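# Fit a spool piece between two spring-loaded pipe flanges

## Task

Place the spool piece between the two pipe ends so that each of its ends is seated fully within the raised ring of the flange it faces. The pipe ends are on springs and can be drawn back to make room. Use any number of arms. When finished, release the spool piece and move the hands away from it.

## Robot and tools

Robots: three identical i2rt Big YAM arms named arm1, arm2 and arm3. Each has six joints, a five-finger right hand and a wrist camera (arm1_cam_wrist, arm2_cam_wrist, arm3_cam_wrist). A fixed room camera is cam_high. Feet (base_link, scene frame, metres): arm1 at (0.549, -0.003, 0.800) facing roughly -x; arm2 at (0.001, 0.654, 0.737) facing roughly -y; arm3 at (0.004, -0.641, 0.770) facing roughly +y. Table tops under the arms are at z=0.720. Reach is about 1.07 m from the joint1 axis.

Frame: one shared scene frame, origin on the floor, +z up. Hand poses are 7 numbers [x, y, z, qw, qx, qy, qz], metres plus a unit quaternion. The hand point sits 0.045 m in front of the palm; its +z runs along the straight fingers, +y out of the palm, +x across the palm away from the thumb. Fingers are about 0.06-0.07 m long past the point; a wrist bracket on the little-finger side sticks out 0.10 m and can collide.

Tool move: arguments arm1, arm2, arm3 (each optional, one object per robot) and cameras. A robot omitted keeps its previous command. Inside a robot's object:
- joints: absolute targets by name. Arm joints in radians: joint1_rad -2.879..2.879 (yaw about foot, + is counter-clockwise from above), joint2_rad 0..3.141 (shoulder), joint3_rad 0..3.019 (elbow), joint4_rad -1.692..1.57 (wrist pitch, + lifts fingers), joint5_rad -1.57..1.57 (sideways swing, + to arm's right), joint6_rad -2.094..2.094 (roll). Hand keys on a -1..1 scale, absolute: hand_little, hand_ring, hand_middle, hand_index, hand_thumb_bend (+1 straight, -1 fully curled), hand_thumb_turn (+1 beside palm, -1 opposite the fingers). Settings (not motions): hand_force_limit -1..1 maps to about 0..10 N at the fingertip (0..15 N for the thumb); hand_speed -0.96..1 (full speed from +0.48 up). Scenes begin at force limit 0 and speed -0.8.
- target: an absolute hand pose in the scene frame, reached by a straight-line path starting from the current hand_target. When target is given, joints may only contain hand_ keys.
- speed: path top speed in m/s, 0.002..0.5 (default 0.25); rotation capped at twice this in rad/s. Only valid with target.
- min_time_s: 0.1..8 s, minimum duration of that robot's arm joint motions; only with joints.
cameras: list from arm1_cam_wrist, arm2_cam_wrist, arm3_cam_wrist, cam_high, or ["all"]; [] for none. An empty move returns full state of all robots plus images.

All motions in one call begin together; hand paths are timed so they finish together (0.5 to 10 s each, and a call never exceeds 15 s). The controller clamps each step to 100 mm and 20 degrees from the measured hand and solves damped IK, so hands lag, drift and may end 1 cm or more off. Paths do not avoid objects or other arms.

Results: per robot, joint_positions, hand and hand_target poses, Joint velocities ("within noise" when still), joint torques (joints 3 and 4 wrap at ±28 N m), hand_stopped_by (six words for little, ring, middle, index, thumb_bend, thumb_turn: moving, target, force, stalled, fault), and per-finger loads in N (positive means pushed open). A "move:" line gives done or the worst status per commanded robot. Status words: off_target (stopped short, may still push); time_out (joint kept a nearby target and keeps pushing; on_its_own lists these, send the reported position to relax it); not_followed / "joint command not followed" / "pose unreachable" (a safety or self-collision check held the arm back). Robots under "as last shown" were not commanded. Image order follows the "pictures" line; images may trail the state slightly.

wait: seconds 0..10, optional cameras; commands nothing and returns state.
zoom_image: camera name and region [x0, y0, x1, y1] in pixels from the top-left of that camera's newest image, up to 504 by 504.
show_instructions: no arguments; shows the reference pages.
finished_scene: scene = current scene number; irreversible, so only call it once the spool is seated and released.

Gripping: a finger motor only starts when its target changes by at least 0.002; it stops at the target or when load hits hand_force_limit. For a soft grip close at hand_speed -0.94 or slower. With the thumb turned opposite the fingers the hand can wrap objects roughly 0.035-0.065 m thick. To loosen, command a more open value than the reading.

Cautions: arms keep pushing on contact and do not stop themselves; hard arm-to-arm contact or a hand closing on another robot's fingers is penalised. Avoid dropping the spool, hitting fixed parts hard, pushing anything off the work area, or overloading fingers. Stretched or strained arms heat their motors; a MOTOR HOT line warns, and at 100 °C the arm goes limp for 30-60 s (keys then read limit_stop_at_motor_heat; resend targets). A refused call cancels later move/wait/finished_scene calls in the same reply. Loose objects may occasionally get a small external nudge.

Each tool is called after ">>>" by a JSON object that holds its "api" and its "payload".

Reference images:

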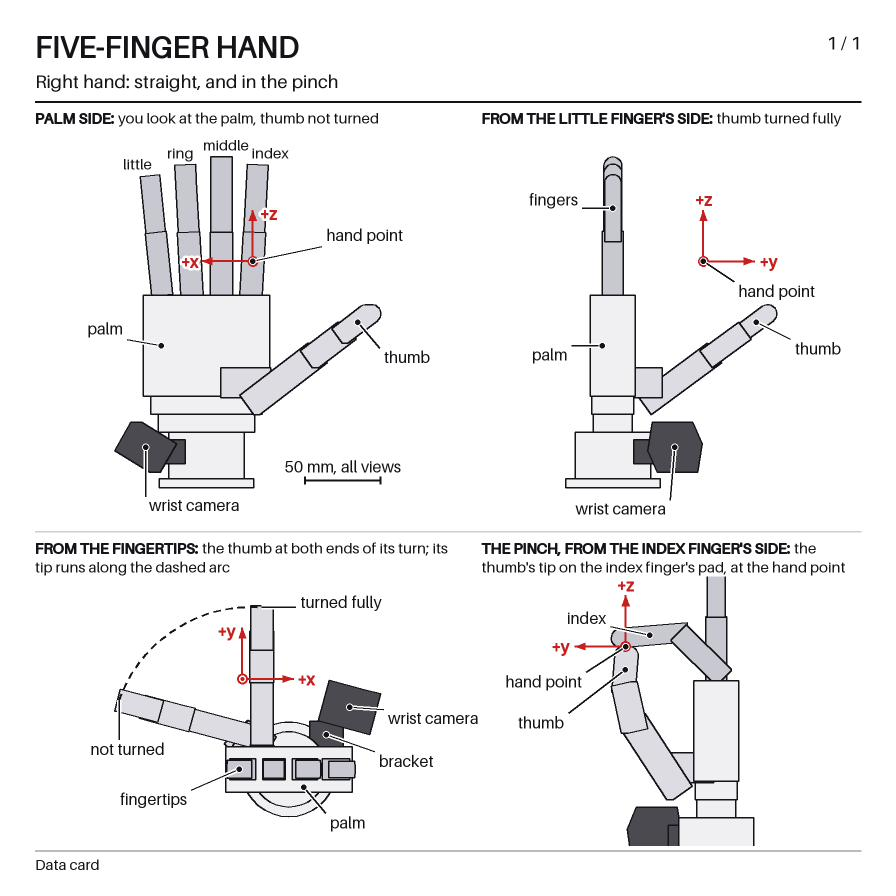

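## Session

>>> {"api": "move", "payload": {"cameras": ["all"]}}

>>> {"api": "zoom_image", "payload": {"camera": "cam_high", "region": [240, 190, 450, 400]}}

Scene clock: 0.00 s.
Joint torques (N m): no reading
Motor temperatures (°C): arm1=[25 27 27 24 27 25] | arm2=[27 29 32 24 24 27] | arm3=[23 33 30 25 24 26]
Heat: arm1: hottest joint2_rad 27 °C; arm2: hottest joint3_rad 32 °C; arm3: hottest joint2_rad 33 °C.
Joint velocities: within noise
arm1.joint_positions: joint1_rad=+0.402 joint2_rad=+0.640 joint3_rad=+1.394 joint4_rad=-1.496 joint5_rad=-0.289 joint6_rad=-1.020 hand_little=+1.000 hand_ring=+1.000 hand_middle=+1.000 hand_index=+1.000 hand_thumb_turn=+1.000 hand_thumb_bend=+1.000 hand_force_limit=+0.000 hand_speed=-0.800
arm1.joint_status: not commanded
arm1.hand_stopped_by: target,target,target,target,target,target
arm1.little_load_n: 0.0
arm1.ring_load_n: 0.0
arm1.middle_load_n: 0.0
arm1.index_load_n: 0.0
arm1.thumb_bend_load_n: 0.0
arm1.thumb_turn_load_n: 0.0
arm1.hand: x=+0.3821 y=-0.1068 z=+1.2478 quat_wxyz=(+0.289, +0.011, -0.907, +0.306) (m; scene frame)
arm1.hand_target: x=+0.3822 y=-0.1067 z=+1.2560 quat_wxyz=(+0.298, +0.013, -0.903, +0.310) (m; scene frame)
arm1.hand_status: not commanded
arm2.joint_positions: joint1_rad=-0.390 joint2_rad=+0.607 joint3_rad=+1.381 joint4_rad=-1.449 joint5_rad=-0.140 joint6_rad=-1.200 hand_little=+1.000 hand_ring=+1.000 hand_middle=+1.000 hand_index=+1.000 hand_thumb_turn=+1.000 hand_thumb_bend=+1.000 hand_force_limit=+0.000 hand_speed=-0.800
arm2.joint_status: not commanded
arm2.hand_stopped_by: target,target,target,target,target,target
arm2.little_load_n: 0.0
arm2.ring_load_n: 0.0
arm2.middle_load_n: 0.0
arm2.index_load_n: 0.0
arm2.thumb_bend_load_n: 0.0
arm2.thumb_turn_load_n: 0.0
arm2.hand: x=-0.0923 y=+0.4733 z=+1.1964 quat_wxyz=(+0.262, +0.384, -0.813, +0.351) (m; scene frame)
arm2.hand_target: x=-0.0924 y=+0.4733 z=+1.2087 quat_wxyz=(+0.272, +0.383, -0.806, +0.360) (m; scene frame)
arm2.hand_status: not commanded
arm3.joint_positions: joint1_rad=+0.331 joint2_rad=+0.560 joint3_rad=+1.358 joint4_rad=-1.517 joint5_rad=-0.261 joint6_rad=-0.965 hand_little=+1.000 hand_ring=+1.000 hand_middle=+1.000 hand_index=+1.000 hand_thumb_turn=+1.000 hand_thumb_bend=+1.000 hand_force_limit=+0.000 hand_speed=-0.800
arm3.joint_status: not commanded
arm3.hand_stopped_by: target,target,target,target,target,target
arm3.little_load_n: 0.0
arm3.ring_load_n: 0.0
arm3.middle_load_n: 0.0
arm3.index_load_n: 0.0
arm3.thumb_bend_load_n: 0.0
arm3.thumb_turn_load_n: 0.0
arm3.hand: x=-0.0686 y=-0.4883 z=+1.2103 quat_wxyz=(-0.426, +0.687, +0.588, +0.015) (m; scene frame)
arm3.hand_target: x=-0.0688 y=-0.4880 z=+1.2206 quat_wxyz=(-0.437, +0.682, +0.586, +0.020) (m; scene frame)
arm3.hand_status: not commanded
pictures: arm1_cam_wrist, arm2_cam_wrist, arm3_cam_wrist, cam_high
Images, in order (width x height): arm1_cam_wrist 672x504, arm2_cam_wrist 672x504, arm3_cam_wrist 672x504, cam_high 672x504.

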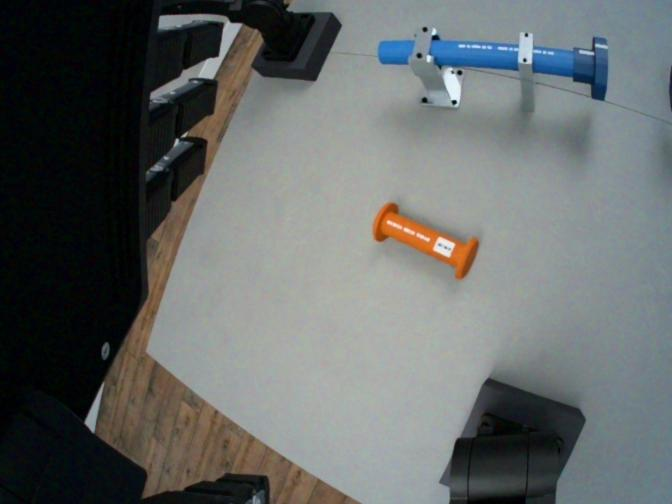

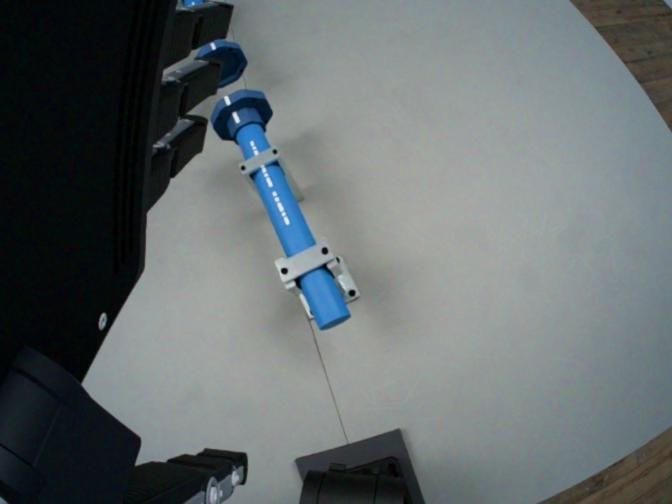

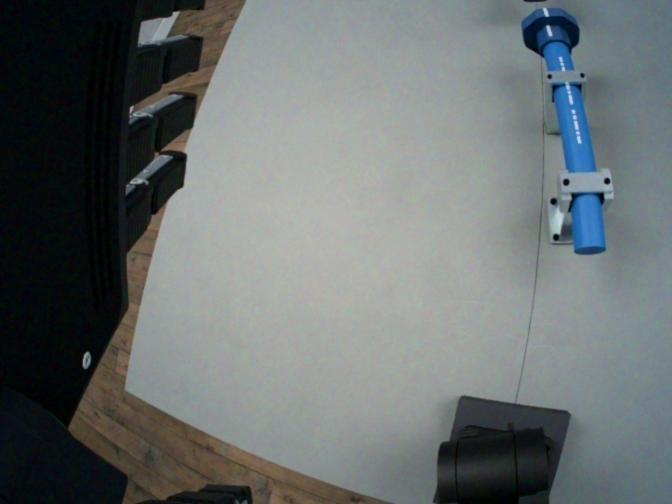

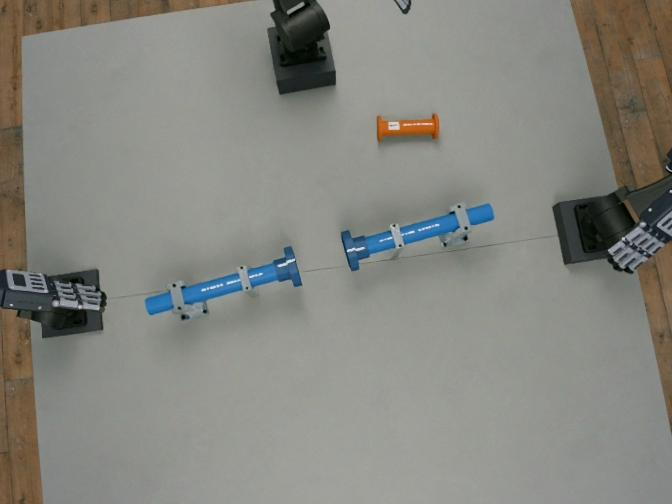

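Scaled by 2.400.

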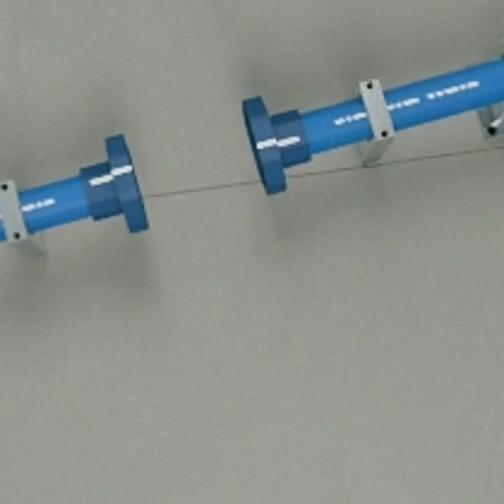

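>>> {"api": "move", "payload": {"arm1": {"target":[0.345,-0.243,0.98,0.3431,-0.6591,-0.5935,0.3089],"speed":0.3,"joints":{"hand_thumb_turn":-1,"hand_thumb_bend":0.6,"hand_speed":0.2}}, "arm2": {"target":[0.015,0.20,1.03,-0.0181,0.0674,-0.9636,0.2582],"speed":0.3,"joints":{"hand_thumb_turn":-1,"hand_little":0.6,"hand_ring":0.6,"hand_middle":0.6,"hand_index":0.6,"hand_speed":0.2}}, "arm3": {"target":[0.005,-0.17,1.03,0,-0.9976,-0.0698,0],"speed":0.3,"joints":{"hand_thumb_turn":-1,"hand_little":-1,"hand_speed":0.2}}, "cameras": ["all"]}}

Scene clock: 49.47 s.
Joint torques (N m): arm1=[2.37 -2.26 9.58 0.94 0.74 0.03] | arm2=[2.55 -7.41 12.07 1.44 -0.25 0.01] | arm3=[-1.79 -13.04 13.98 0.01 0.09 0.08]
Motor temperatures (°C): arm1=[25 27 30 24 27 25] | arm2=[27 28 37 24 24 27] | arm3=[23 33 34 26 25 26]
Heat: arm1: hottest joint3_rad 30 °C; arm2: hottest joint3_rad 37 °C; arm3: hottest joint3_rad 34 °C.
move: arm1 done; arm2 off_target; arm3 off_target
Joint velocities: within noise
arm1.joint_positions: joint1_rad=+1.174 joint2_rad=+0.872 joint3_rad=+0.730 joint4_rad=-1.102 joint5_rad=+0.916 joint6_rad=+1.171 hand_little=+1.000 hand_ring=+1.000 hand_middle=+1.000 hand_index=+1.000 hand_thumb_turn=-1.000 hand_thumb_bend=+0.600 hand_force_limit=+0.000 hand_speed=+0.200
arm1.joint_status: all done
arm1.hand_stopped_by: target,target,target,target,target,target
arm1.little_load_n: 0.0
arm1.ring_load_n: 0.0
arm1.middle_load_n: 0.0
arm1.index_load_n: 0.0
arm1.thumb_bend_load_n: 0.0
arm1.thumb_turn_load_n: 0.0
arm1.hand: x=+0.3420 y=-0.2374 z=+0.9797 quat_wxyz=(+0.343, -0.663, -0.589, +0.309) (m; scene frame)
arm1.hand_target: x=+0.3451 y=-0.2429 z=+0.9799 quat_wxyz=(+0.343, -0.659, -0.594, +0.309) (m; scene frame)
arm1.hand_status: done (0.006 m and 0.6 deg from the pose sent, 0.303 m and 87.1 deg at the start)
arm2.joint_positions: joint1_rad=-0.070 joint2_rad=+1.325 joint3_rad=+1.376 joint4_rad=-1.177 joint5_rad=-0.092 joint6_rad=-0.178 hand_little=+0.600 hand_ring=+0.600 hand_middle=+0.600 hand_index=+0.600 hand_thumb_turn=-1.000 hand_thumb_bend=+1.000 hand_force_limit=+0.000 hand_speed=+0.200
arm2.joint_status: all done
arm2.hand_stopped_by: target,target,target,target,target,target
arm2.little_load_n: 0.0
arm2.ring_load_n: 0.0
arm2.middle_load_n: 0.0
arm2.index_load_n: 0.0
arm2.thumb_bend_load_n: 0.0
arm2.thumb_turn_load_n: 0.0
arm2.hand: x=+0.0108 y=+0.2209 z=+1.0042 quat_wxyz=(-0.020, +0.066, -0.972, +0.226) (m; scene frame)
arm2.hand_target: x=+0.0150 y=+0.2018 z=+1.0303 quat_wxyz=(-0.018, +0.067, -0.963, +0.259) (m; scene frame)
arm2.hand_status: off_target (0.033 m and 3.8 deg from the pose sent, 0.338 m and 53.0 deg at the start)
arm3.joint_positions: joint1_rad=-0.033 joint2_rad=+1.746 joint3_rad=+1.784 joint4_rad=-1.654 joint5_rad=-0.002 joint6_rad=-0.191 hand_little=-1.000 hand_ring=+1.000 hand_middle=+1.000 hand_index=+1.000 hand_thumb_turn=-1.000 hand_thumb_bend=+1.000 hand_force_limit=+0.000 hand_speed=+0.200
arm3.joint_status: all done
arm3.hand_stopped_by: target,target,target,target,target,target
arm3.little_load_n: 0.5
arm3.ring_load_n: 0.0
arm3.middle_load_n: 0.0
arm3.index_load_n: 0.0
arm3.thumb_bend_load_n: 0.0
arm3.thumb_turn_load_n: 0.0
arm3.hand: x=-0.0006 y=-0.1809 z=+1.0114 quat_wxyz=(+0.022, +0.997, +0.080, -0.003) (m; scene frame)
arm3.hand_target: x=+0.0051 y=-0.1710 z=+1.0297 quat_wxyz=(+0.000, +0.998, +0.070, +0.000) (m; scene frame)
arm3.hand_status: off_target (0.022 m and 2.8 deg from the pose sent, 0.373 m and 86.8 deg at the start)
pictures: arm1_cam_wrist, arm2_cam_wrist, arm3_cam_wrist, cam_high
Images, in order (width x height): arm1_cam_wrist 672x504, arm2_cam_wrist 672x504, arm3_cam_wrist 672x504, cam_high 672x504.

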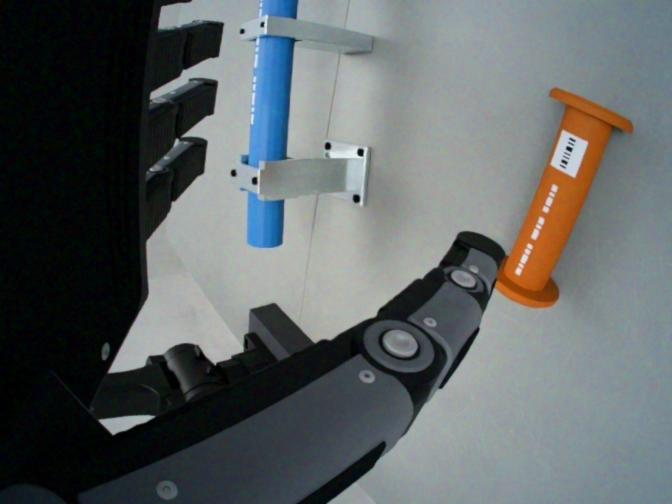

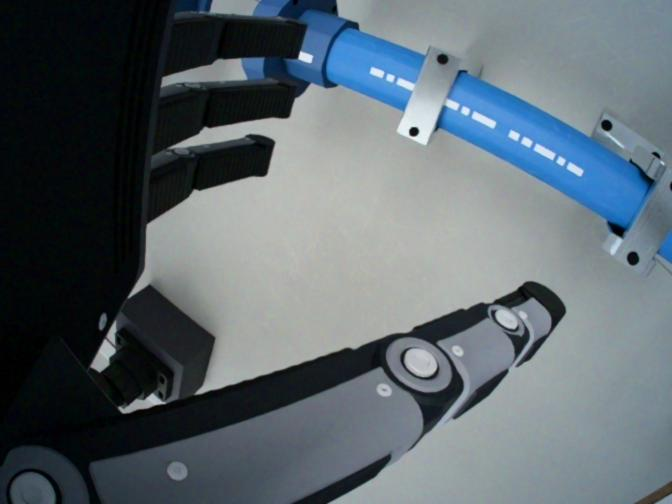

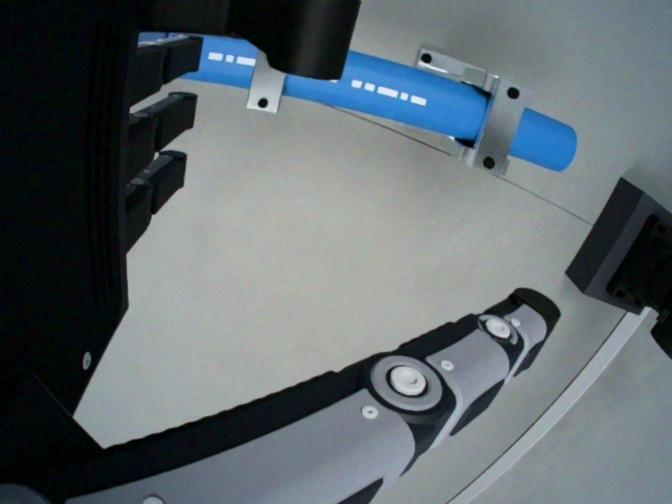

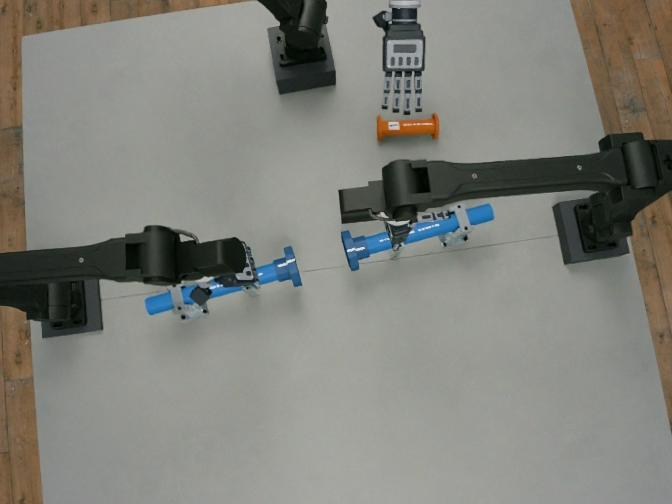

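>>> {"api": "move", "payload": {"arm1": {"target":[0.358,-0.247,0.87,0.3431,-0.6591,-0.5935,0.3089],"speed":0.25}, "cameras": ["arm1_cam_wrist","cam_high"]}}

>>> {"api": "zoom_image", "payload": {"camera": "cam_high", "region": [350, 60, 460, 160]}}

Scene clock: 86.57 s.
Joint torques (N m): arm1=[2.02 -3.14 6.99 1.55 0.74 0.02] | arm2=[2.55 -7.41 12.08 1.44 -0.25 0.02] | arm3=[-1.67 -12.92 13.98 0.02 0.07 0.09]
Motor temperatures (°C): arm1=[25 27 31 24 27 25] | arm2=[27 28 45 24 24 27] | arm3=[23 36 37 25 25 26]
Heat: arm1: hottest joint3_rad 31 °C; arm2: hottest joint3_rad 45 °C; arm3: hottest joint3_rad 37 °C.
move: arm1 done
Joint velocities: within noise
arm1.joint_positions: joint1_rad=+1.238 joint2_rad=+1.015 joint3_rad=+0.527 joint4_rad=-0.834 joint5_rad=+0.933 joint6_rad=+1.269 hand_little=+1.000 hand_ring=+1.000 hand_middle=+1.000 hand_index=+1.000 hand_thumb_turn=-1.000 hand_thumb_bend=+0.600 hand_force_limit=+0.000 hand_speed=+0.200
arm1.joint_status: not commanded
arm1.hand_stopped_by: target,target,target,target,target,target
arm1.little_load_n: 0.0
arm1.ring_load_n: 0.0
arm1.middle_load_n: 0.0
arm1.index_load_n: 0.0
arm1.thumb_bend_load_n: 0.0
arm1.thumb_turn_load_n: 0.0
arm1.hand: x=+0.3550 y=-0.2460 z=+0.8769 quat_wxyz=(+0.342, -0.662, -0.591, +0.310) (m; scene frame)
arm1.hand_target: x=+0.3581 y=-0.2468 z=+0.8702 quat_wxyz=(+0.343, -0.659, -0.594, +0.309) (m; scene frame)
arm1.hand_status: done (0.008 m and 0.5 deg from the pose sent, 0.111 m and 0.6 deg at the start)
arm2, arm3: as last shown
arm3.little_load_n: 0.0
pictures: arm1_cam_wrist, cam_high
Images, in order (width x height): arm1_cam_wrist 672x504, cam_high 672x504.

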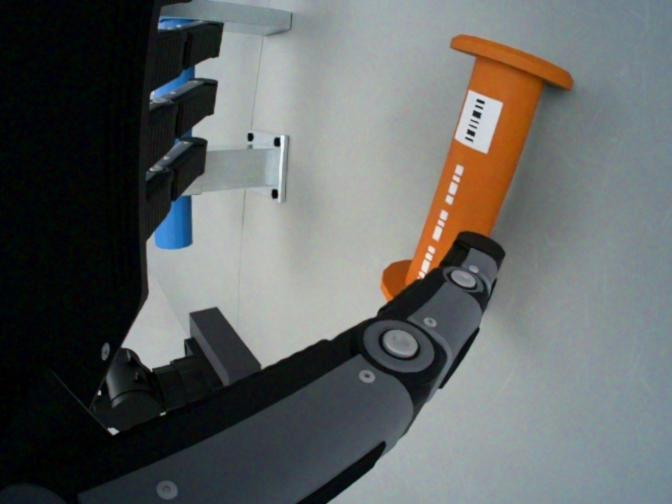

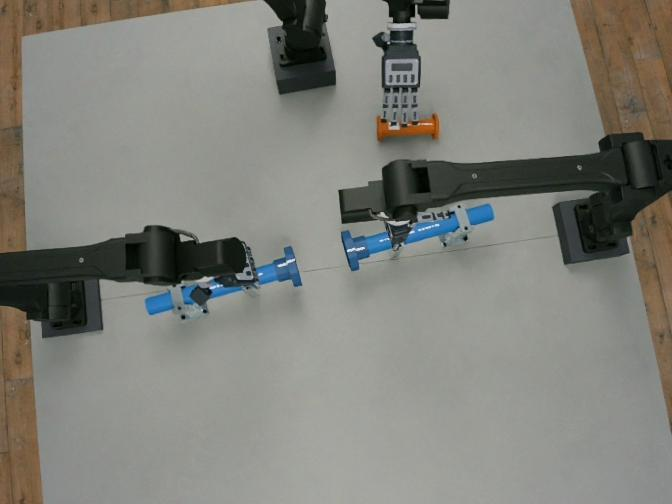

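Scaled by 4.582.

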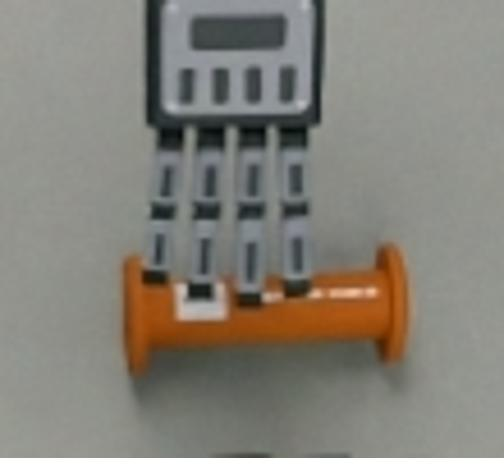

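>>> {"api": "move", "payload": {"arm1": {"target":[0.306,-0.277,0.81,0.3431,-0.6591,-0.5935,0.3089],"speed":0.25}, "cameras": ["arm1_cam_wrist","cam_high"]}}

>>> {"api": "zoom_image", "payload": {"camera": "cam_high", "region": [350, 60, 460, 160]}}

Scene clock: 120.63 s.
Joint torques (N m): arm1=[-0.21 -5.89 5.79 1.99 0.5 -0.22] | arm2=[2.55 -7.41 12.08 1.46 -0.25 0.01] | arm3=[-1.61 -13.1 13.94 0.03 0.09 0.08]
Motor temperatures (°C): arm1=[25 27 31 24 27 25] | arm2=[27 29 48 24 24 27] | arm3=[23 37 39 25 25 26]
Heat: arm1: hottest joint3_rad 31 °C; arm2: hottest joint3_rad 48 °C; arm3: hottest joint3_rad 39 °C.
move: arm1 off_target
Joint velocities: within noise
arm1.joint_positions: joint1_rad=+1.122 joint2_rad=+1.283 joint3_rad=+0.508 joint4_rad=-0.364 joint5_rad=+0.890 joint6_rad=+1.064 hand_little=+1.000 hand_ring=+1.000 hand_middle=+1.000 hand_index=+1.000 hand_thumb_turn=-1.000 hand_thumb_bend=+0.600 hand_force_limit=+0.000 hand_speed=+0.200
arm1.joint_status: not commanded
arm1.hand_stopped_by: target,target,target,target,target,target
arm1.little_load_n: 0.0
arm1.ring_load_n: 0.0
arm1.middle_load_n: 0.0
arm1.index_load_n: 0.0
arm1.thumb_bend_load_n: 0.0
arm1.thumb_turn_load_n: 0.0
arm1.hand: x=+0.3090 y=-0.2856 z=+0.8196 quat_wxyz=(+0.337, -0.659, -0.592, +0.320) (m; scene frame)
arm1.hand_target: x=+0.3065 y=-0.2768 z=+0.8103 quat_wxyz=(+0.343, -0.659, -0.594, +0.309) (m; scene frame)
arm1.hand_status: off_target (0.013 m and 1.5 deg from the pose sent, 0.089 m and 0.5 deg at the start)
arm2, arm3: as last shown
pictures: arm1_cam_wrist, cam_high
Images, in order (width x height): arm1_cam_wrist 672x504, cam_high 672x504.

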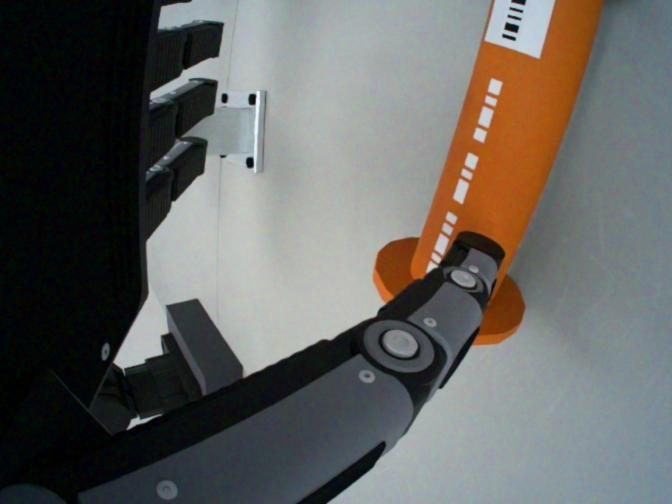

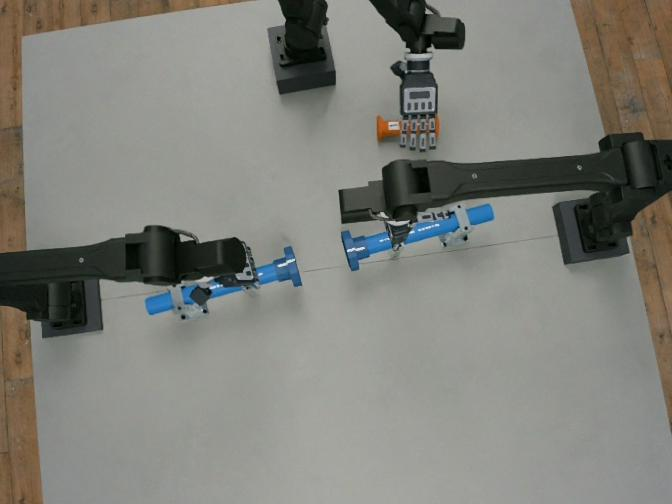

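Scaled by 4.582.

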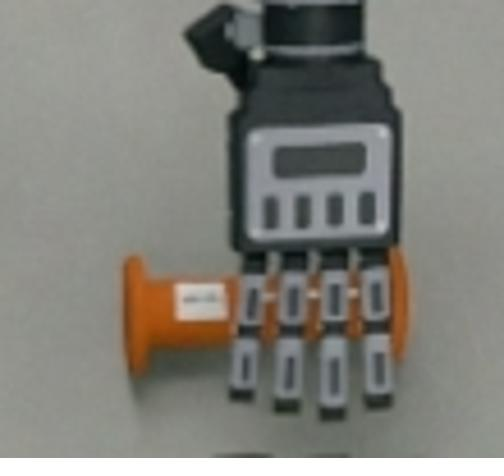

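>>> {"api": "move", "payload": {"arm1": {"target":[0.293,-0.265,0.775,0.3431,-0.6591,-0.5935,0.3089],"speed":0.15}, "cameras": ["arm1_cam_wrist"]}}

>>> {"api": "move", "payload": {"arm1": {"target":[0.293,-0.265,0.742,0.3431,-0.6591,-0.5935,0.3089],"speed":0.08}, "cameras": ["arm1_cam_wrist","cam_high"]}}

>>> {"api": "zoom_image", "payload": {"camera": "cam_high", "region": [350, 60, 460, 160]}}

Scene clock: 136.80 s.
Joint torques (N m): arm1=[-0.21 -6.12 5.03 2.14 0.48 -0.16] | arm2=[2.55 -7.41 12.08 1.44 -0.25 0.01] | arm3=[-1.79 -13.16 14.06 0.03 0.09 0.09]
Motor temperatures (°C): arm1=[25 27 31 24 27 25] | arm2=[27 29 49 24 24 27] | arm3=[23 38 39 25 25 26]
Heat: arm1: hottest joint3_rad 31 °C; arm2: hottest joint3_rad 49 °C; arm3: hottest joint3_rad 39 °C.
move: arm1 off_target
Joint velocities: within noise
arm1.joint_positions: joint1_rad=+1.062 joint2_rad=+1.380 joint3_rad=+0.446 joint4_rad=-0.143 joint5_rad=+0.864 joint6_rad=+0.975 hand_little=+1.000 hand_ring=+1.000 hand_middle=+1.000 hand_index=+1.000 hand_thumb_turn=-1.000 hand_thumb_bend=+0.600 hand_force_limit=+0.000 hand_speed=+0.200
arm1.joint_status: not commanded
arm1.hand_stopped_by: target,target,target,target,target,target
arm1.little_load_n: 0.0
arm1.ring_load_n: 0.0
arm1.middle_load_n: 0.0
arm1.index_load_n: 0.0
arm1.thumb_bend_load_n: 0.5
arm1.thumb_turn_load_n: -0.5
arm1.hand: x=+0.2957 y=-0.2739 z=+0.7840 quat_wxyz=(+0.338, -0.657, -0.594, +0.319) (m; scene frame)
arm1.hand_target: x=+0.2935 y=-0.2649 z=+0.7754 quat_wxyz=(+0.343, -0.659, -0.593, +0.309) (m; scene frame)
arm1.hand_status: off_target (0.013 m and 1.3 deg from the pose sent, 0.052 m and 1.5 deg at the start)
arm2, arm3: as last shown
pictures: arm1_cam_wrist
Images, in order (width x height): arm1_cam_wrist 672x504.

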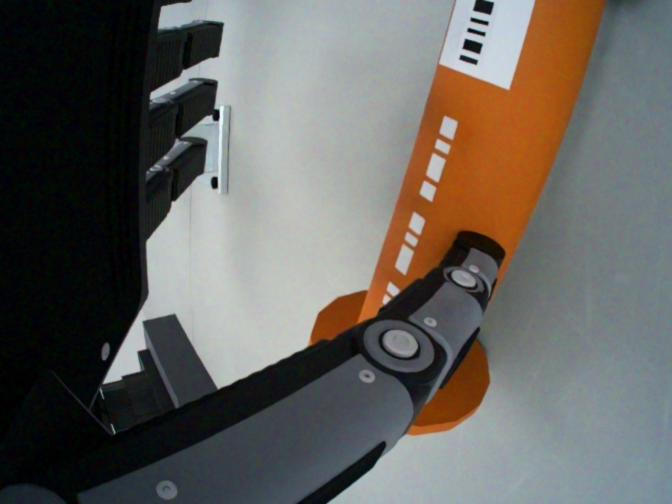

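Scene clock: 138.03 s.
Joint torques (N m): arm1=[-0.26 -7 4.25 2.09 0.47 -0.17] | arm2=[2.55 -7.41 12.08 1.44 -0.25 0.01] | arm3=[-1.79 -12.86 13.96 0.05 0.08 0.09]
Motor temperatures (°C): arm1=[25 27 31 24 27 25] | arm2=[27 29 49 24 24 27] | arm3=[23 38 39 25 25 26]
Heat: arm1: hottest joint3_rad 31 °C; arm2: hottest joint3_rad 49 °C; arm3: hottest joint3_rad 39 °C.
move: arm1 off_target
Joint velocities: within noise
arm1.joint_positions: joint1_rad=+1.062 joint2_rad=+1.510 joint3_rad=+0.422 joint4_rad=+0.012 joint5_rad=+0.864 joint6_rad=+0.975 hand_little=+1.000 hand_ring=+1.000 hand_middle=+1.000 hand_index=+1.000 hand_thumb_turn=-1.000 hand_thumb_bend=+0.600 hand_force_limit=+0.000 hand_speed=+0.200
arm1.joint_status: not commanded
arm1.hand_stopped_by: target,target,target,target,target,target
arm1.little_load_n: 0.0
arm1.ring_load_n: 0.0
arm1.middle_load_n: 0.0
arm1.index_load_n: 0.0
arm1.thumb_bend_load_n: 0.0
arm1.thumb_turn_load_n: 0.0
arm1.hand: x=+0.2954 y=-0.2739 z=+0.7501 quat_wxyz=(+0.338, -0.657, -0.594, +0.319) (m; scene frame)
arm1.hand_target: x=+0.2934 y=-0.2650 z=+0.7424 quat_wxyz=(+0.343, -0.659, -0.594, +0.309) (m; scene frame)
arm1.hand_status: off_target (0.012 m and 1.3 deg from the pose sent, 0.043 m and 1.3 deg at the start)
arm2, arm3: as last shown
arm3.index_load_n: 0.5
pictures: arm1_cam_wrist, cam_high
Images, in order (width x height): arm1_cam_wrist 672x504, cam_high 672x504.

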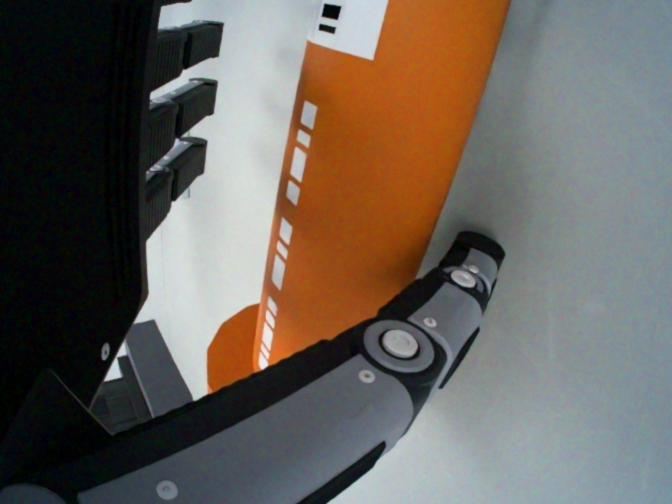

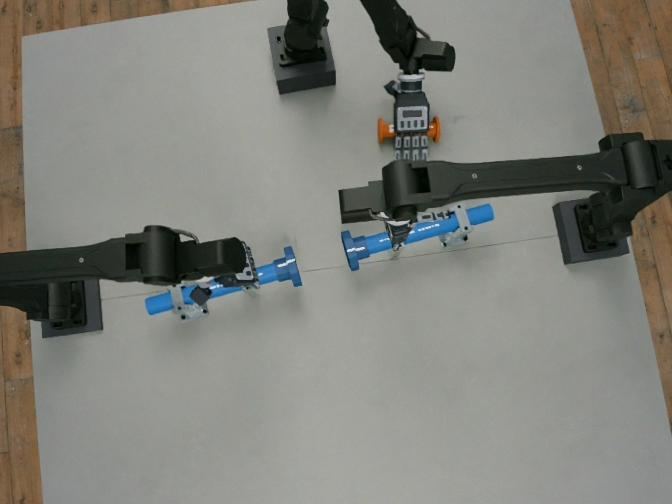

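Scaled by 4.582.

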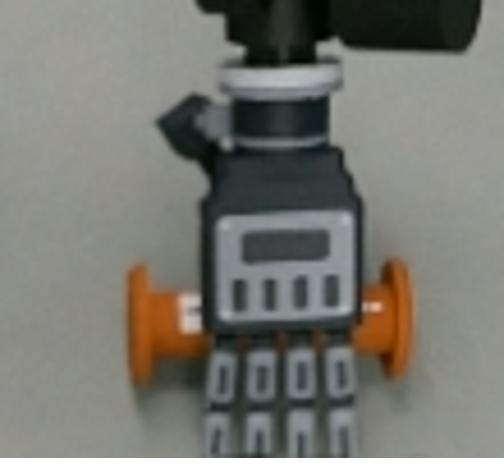

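>>> {"api": "move", "payload": {"arm1": {"joints":{"hand_speed":-0.75,"hand_force_limit":0.0,"hand_little":-0.9,"hand_ring":-0.9,"hand_middle":-0.9,"hand_index":-0.9,"hand_thumb_bend":-0.9}}}}

>>> {"api": "move", "payload": {"arm1": {"joints":{"hand_speed":-0.9,"hand_force_limit":0.6,"hand_little":-0.95,"hand_ring":-0.95,"hand_middle":-0.95,"hand_index":-0.95,"hand_thumb_bend":-0.95}}, "cameras": ["arm1_cam_wrist","cam_high"]}}

Scene clock: 148.57 s.
Joint torques (N m): arm1=[-0.32 -7 4.21 1.94 0.55 -0.17] | arm2=[2.55 -7.41 12.08 1.43 -0.25 0.02] | arm3=[-1.61 -12.92 14.02 -0.01 0.06 0.08]
Motor temperatures (°C): arm1=[25 27 30 24 27 25] | arm2=[27 29 50 24 24 27] | arm3=[23 38 40 25 25 26]
Heat: arm1: hottest joint3_rad 30 °C; arm2: hottest joint3_rad 50 °C; arm3: hottest joint3_rad 40 °C.
move: arm1 off_target
Joint velocities: within noise
arm1.joint_positions: joint1_rad=+1.061 joint2_rad=+1.511 joint3_rad=+0.422 joint4_rad=+0.014 joint5_rad=+0.862 joint6_rad=+0.975 hand_little=+0.104 hand_ring=+0.149 hand_middle=+0.173 hand_index=+0.196 hand_thumb_turn=-1.000 hand_thumb_bend=+0.193 hand_force_limit=+0.000 hand_speed=-0.750
arm1.joint_status: hand_little off_target (ended at +0.104, target -0.900); hand_ring off_target (ended at +0.149, target -0.900); hand_middle off_target (ended at +0.173, target -0.900); hand_index off_target (ended at +0.196, target -0.900); hand_thumb_bend off_target (ended at +0.193, target -0.900); the others done
arm1.hand_stopped_by: force,force,force,force,force,target
arm1.little_load_n: 7.0
arm1.ring_load_n: 0.0
arm1.middle_load_n: 1.5
arm1.index_load_n: 4.5
arm1.thumb_bend_load_n: 15.0
arm1.thumb_turn_load_n: 7.0
arm1.hand: x=+0.2953 y=-0.2741 z=+0.7498 quat_wxyz=(+0.337, -0.657, -0.593, +0.319) (m; scene frame)
arm1.hand_target: x=+0.2933 y=-0.2649 z=+0.7425 quat_wxyz=(+0.343, -0.659, -0.593, +0.309) (m; scene frame)
arm1.hand_status: not commanded
arm2, arm3: as last shown
arm3.little_load_n: 0.5
arm3.index_load_n: 0.0
pictures: none

Scene clock: 149.27 s.
Joint torques (N m): arm1=[-0.09 -7.24 4.23 1.88 0.57 -0.16] | arm2=[2.55 -7.41 12.08 1.44 -0.25 0.01] | arm3=[-1.85 -12.92 13.96 0.02 0.08 0.07]
Motor temperatures (°C): arm1=[25 27 30 24 27 25] | arm2=[27 29 50 24 24 27] | arm3=[23 38 40 25 25 26]
Heat: arm1: hottest joint3_rad 30 °C; arm2: hottest joint3_rad 50 °C; arm3: hottest joint3_rad 40 °C.
move: arm1 off_target
Joint velocities: within noise
arm1.joint_positions: joint1_rad=+1.060 joint2_rad=+1.512 joint3_rad=+0.422 joint4_rad=+0.016 joint5_rad=+0.861 joint6_rad=+0.975 hand_little=+0.014 hand_ring=+0.069 hand_middle=+0.111 hand_index=+0.153 hand_thumb_turn=-0.999 hand_thumb_bend=+0.198 hand_force_limit=+0.600 hand_speed=-0.900
arm1.joint_status: hand_little off_target (ended at +0.014, target -0.950); hand_ring off_target (ended at +0.069, target -0.950); hand_middle off_target (ended at +0.111, target -0.950); hand_index off_target (ended at +0.153, target -0.950); hand_thumb_bend off_target (ended at +0.198, target -0.950); the others done
arm1.hand_stopped_by: force,force,force,force,force,target
arm1.little_load_n: 9.0
arm1.ring_load_n: 6.0
arm1.middle_load_n: 5.5
arm1.index_load_n: 6.5
arm1.thumb_bend_load_n: 32.0
arm1.thumb_turn_load_n: 14.5
arm1.hand: x=+0.2951 y=-0.2744 z=+0.7499 quat_wxyz=(+0.337, -0.658, -0.593, +0.320) (m; scene frame)
arm1.hand_target: x=+0.2934 y=-0.2650 z=+0.7424 quat_wxyz=(+0.343, -0.659, -0.594, +0.309) (m; scene frame)
arm1.hand_status: not commanded
arm2, arm3: as last shown
arm2.little_load_n: 0.5
arm3.little_load_n: 0.0
pictures: arm1_cam_wrist, cam_high
Images, in order (width x height): arm1_cam_wrist 672x504, cam_high 672x504.

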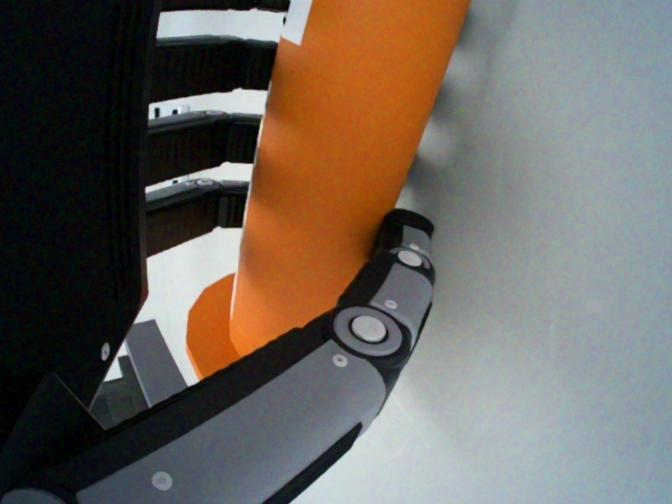

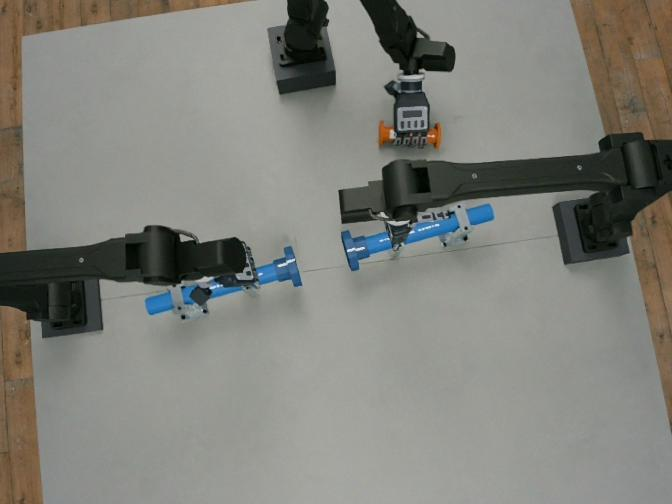

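>>> {"api": "move", "payload": {"arm1": {"target":[0.293,-0.265,0.80,0.3431,-0.6591,-0.5935,0.3089],"speed":0.1,"joints":{"hand_thumb_bend":0.204}}, "cameras": ["arm1_cam_wrist","cam_high"]}}

>>> {"api": "zoom_image", "payload": {"camera": "cam_high", "region": [370, 80, 450, 160]}}

Scene clock: 162.40 s.
Joint torques (N m): arm1=[0.09 -9.52 8.98 1.22 0.75 -0.18] | arm2=[2.55 -7.41 12.08 1.44 -0.25 0.01] | arm3=[-1.55 -13.04 13.96 0.06 0.08 0.07]
Motor temperatures (°C): arm1=[25 27 30 24 27 25] | arm2=[27 29 50 24 24 27] | arm3=[23 38 40 25 25 26]
Heat: arm1: hottest joint3_rad 30 °C; arm2: hottest joint3_rad 50 °C; arm3: hottest joint3_rad 40 °C.
move: arm1 off_target
Joint velocities: within noise
arm1.joint_positions: joint1_rad=+1.058 joint2_rad=+1.338 joint3_rad=+0.422 joint4_rad=-0.229 joint5_rad=+0.858 joint6_rad=+0.972 hand_little=+0.014 hand_ring=+0.069 hand_middle=+0.111 hand_index=+0.153 hand_thumb_turn=-0.999 hand_thumb_bend=+0.213 hand_force_limit=+0.600 hand_speed=-0.900
arm1.joint_status: all done
arm1.hand_stopped_by: force,force,force,force,force,target
arm1.little_load_n: 8.0
arm1.ring_load_n: 4.5
arm1.middle_load_n: 4.0
arm1.index_load_n: 5.5
arm1.thumb_bend_load_n: 25.5
arm1.thumb_turn_load_n: 11.0
arm1.hand: x=+0.3076 y=-0.2499 z=+0.7796 quat_wxyz=(+0.347, -0.652, -0.610, +0.289) (m; scene frame)
arm1.hand_target: x=+0.2933 y=-0.2644 z=+0.8002 quat_wxyz=(+0.343, -0.659, -0.593, +0.309) (m; scene frame)
arm1.hand_status: off_target (0.029 m and 3.1 deg from the pose sent, 0.051 m and 1.4 deg at the start)
arm2, arm3: as last shown
arm2.little_load_n: 0.0
pictures: arm1_cam_wrist, cam_high
Images, in order (width x height): arm1_cam_wrist 672x504, cam_high 672x504.

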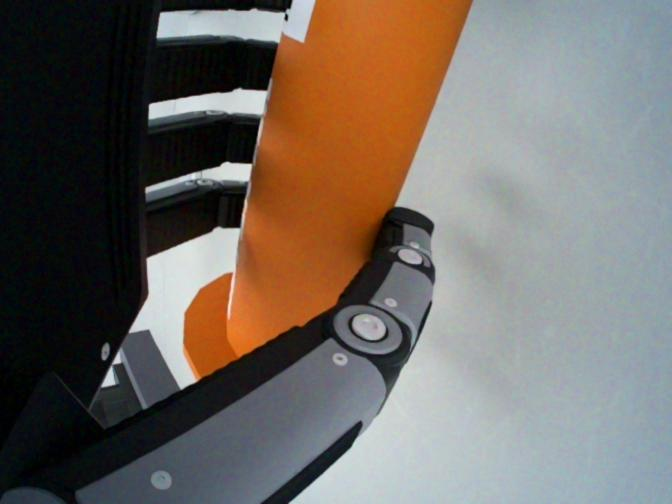

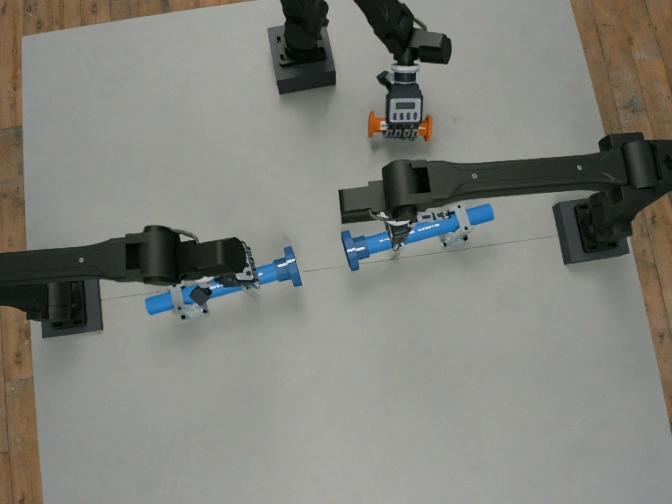

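Scaled by 6.300.

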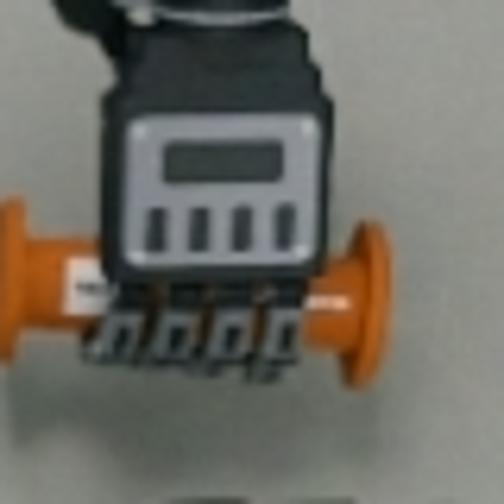

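>>> {"api": "move", "payload": {"arm1": {"target":[0.24,-0.05,0.93,0.3247,-0.5624,-0.6585,0.3802],"speed":0.25}, "arm3": {"target":[0.009,-0.070,0.99,0,-0.9976,-0.0698,0],"speed":0.2}, "cameras": ["arm3_cam_wrist","arm1_cam_wrist","cam_high"]}}

>>> {"api": "zoom_image", "payload": {"camera": "arm3_cam_wrist", "region": [120, 0, 420, 250]}}

Scene clock: 180.97 s.
Joint torques (N m): arm1=[-0.09 -0.91 15.66 2.35 -0.23 -0.2] | arm2=[2.55 -7.36 12.08 1.43 -0.25 0.01] | arm3=[-1.49 -16.26 13.97 -0.02 0.07 0.09]
Motor temperatures (°C): arm1=[25 27 30 24 27 25] | arm2=[27 29 51 24 24 27] | arm3=[23 38 41 25 25 26]
Heat: arm1: hottest joint3_rad 30 °C; arm2: hottest joint3_rad 51 °C; arm3: hottest joint3_rad 41 °C.
move: arm1 off_target; arm3 off_target
Joint velocities: within noise
arm1.joint_positions: joint1_rad=-0.048 joint2_rad=+0.568 joint3_rad=+0.293 joint4_rad=-0.341 joint5_rad=-0.149 joint6_rad=-0.080 hand_little=+0.014 hand_ring=+0.069 hand_middle=+0.111 hand_index=+0.153 hand_thumb_turn=-0.999 hand_thumb_bend=+0.213 hand_force_limit=+0.600 hand_speed=-0.900
arm1.joint_status: not commanded
arm1.hand_stopped_by: force,force,force,force,force,target
arm1.little_load_n: 8.0
arm1.ring_load_n: 4.5
arm1.middle_load_n: 4.0
arm1.index_load_n: 5.5
arm1.thumb_bend_load_n: 25.5
arm1.thumb_turn_load_n: 11.0
arm1.hand: x=+0.2642 y=-0.0559 z=+0.8863 quat_wxyz=(+0.294, -0.576, -0.672, +0.360) (m; scene frame)
arm1.hand_target: x=+0.2419 y=-0.0503 z=+0.9297 quat_wxyz=(+0.325, -0.562, -0.658, +0.380) (m; scene frame)
arm1.hand_status: off_target (0.050 m and 4.7 deg from the pose sent, 0.259 m and 15.9 deg at the start)
arm2.joint_positions: joint1_rad=-0.070 joint2_rad=+1.325 joint3_rad=+1.376 joint4_rad=-1.177 joint5_rad=-0.092 joint6_rad=-0.178 hand_little=+0.600 hand_ring=+0.600 hand_middle=+0.600 hand_index=+0.600 hand_thumb_turn=-1.000 hand_thumb_bend=+1.000 hand_force_limit=+0.000 hand_speed=+0.200
arm2.joint_status: not commanded
arm2.hand_stopped_by: target,target,target,target,target,target
arm2.little_load_n: 0.0
arm2.ring_load_n: 0.0
arm2.middle_load_n: 0.0
arm2.index_load_n: 0.0
arm2.thumb_bend_load_n: 0.0
arm2.thumb_turn_load_n: 0.0
arm2.hand: x=+0.0108 y=+0.2209 z=+1.0042 quat_wxyz=(-0.020, +0.066, -0.972, +0.226) (m; scene frame)
arm2.hand_target: x=+0.0150 y=+0.2018 z=+1.0303 quat_wxyz=(-0.018, +0.067, -0.963, +0.259) (m; scene frame)
arm2.hand_status: not commanded
arm3.joint_positions: joint1_rad=-0.033 joint2_rad=+2.037 joint3_rad=+2.120 joint4_rad=-1.687 joint5_rad=-0.002 joint6_rad=-0.190 hand_little=-1.000 hand_ring=+1.000 hand_middle=+1.000 hand_index=+1.000 hand_thumb_turn=-1.000 hand_thumb_bend=+1.000 hand_force_limit=+0.000 hand_speed=+0.200
arm3.joint_status: not commanded
arm3.hand_stopped_by: target,target,target,target,target,target
arm3.little_load_n: 0.0
arm3.ring_load_n: 0.0
arm3.middle_load_n: 0.0
arm3.index_load_n: 0.0
arm3.thumb_bend_load_n: -0.5
arm3.thumb_turn_load_n: 0.0
arm3.hand: x=+0.0025 y=-0.0807 z=+0.9742 quat_wxyz=(+0.016, +0.997, +0.079, -0.003) (m; scene frame)
arm3.hand_target: x=+0.0091 y=-0.0711 z=+0.9898 quat_wxyz=(-0.003, +0.998, +0.070, +0.000) (m; scene frame)
arm3.hand_status: off_target (0.020 m and 2.2 deg from the pose sent, 0.113 m and 2.8 deg at the start; a joint's target at an end of its range on 34 of 68 steps)
pictures: arm1_cam_wrist, arm3_cam_wrist, cam_high
Images, in order (width x height): arm1_cam_wrist 672x504, arm3_cam_wrist 672x504, cam_high 672x504.

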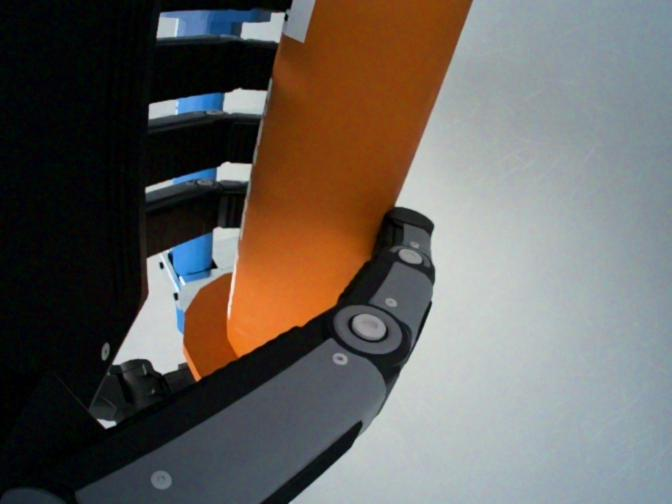

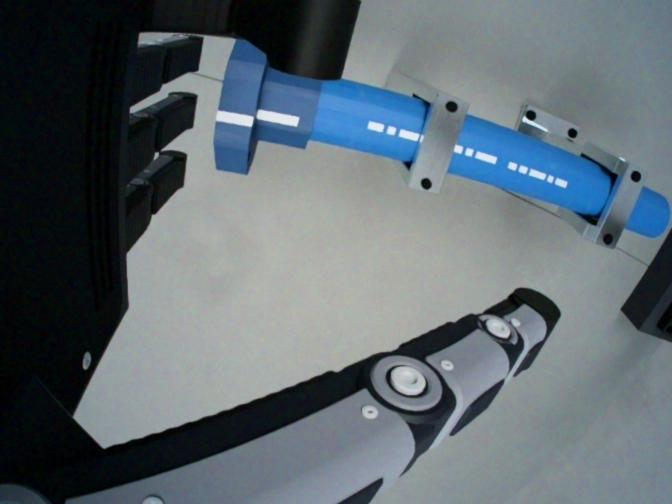

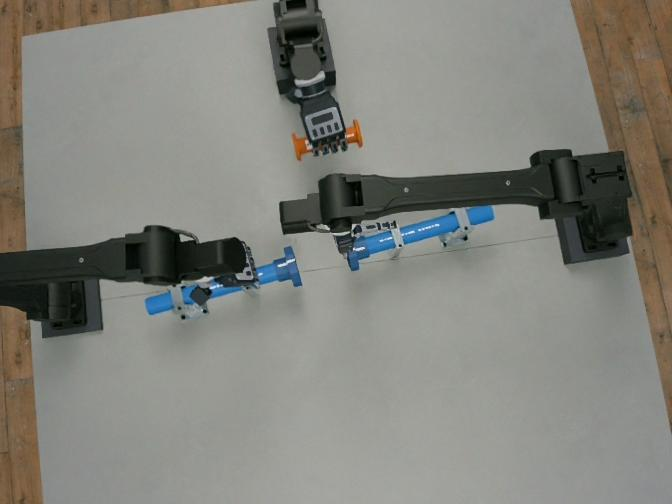

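Scaled by 1.680 from the camera's 672x504 image, which has a finer 960x720 frame.

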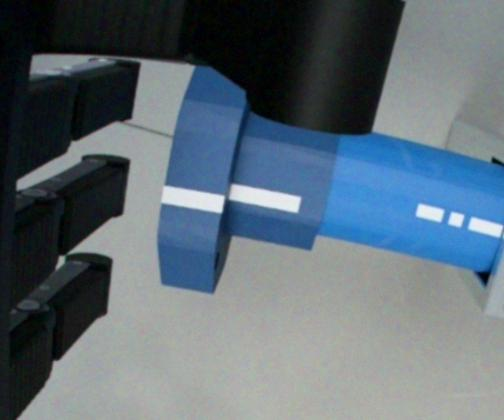

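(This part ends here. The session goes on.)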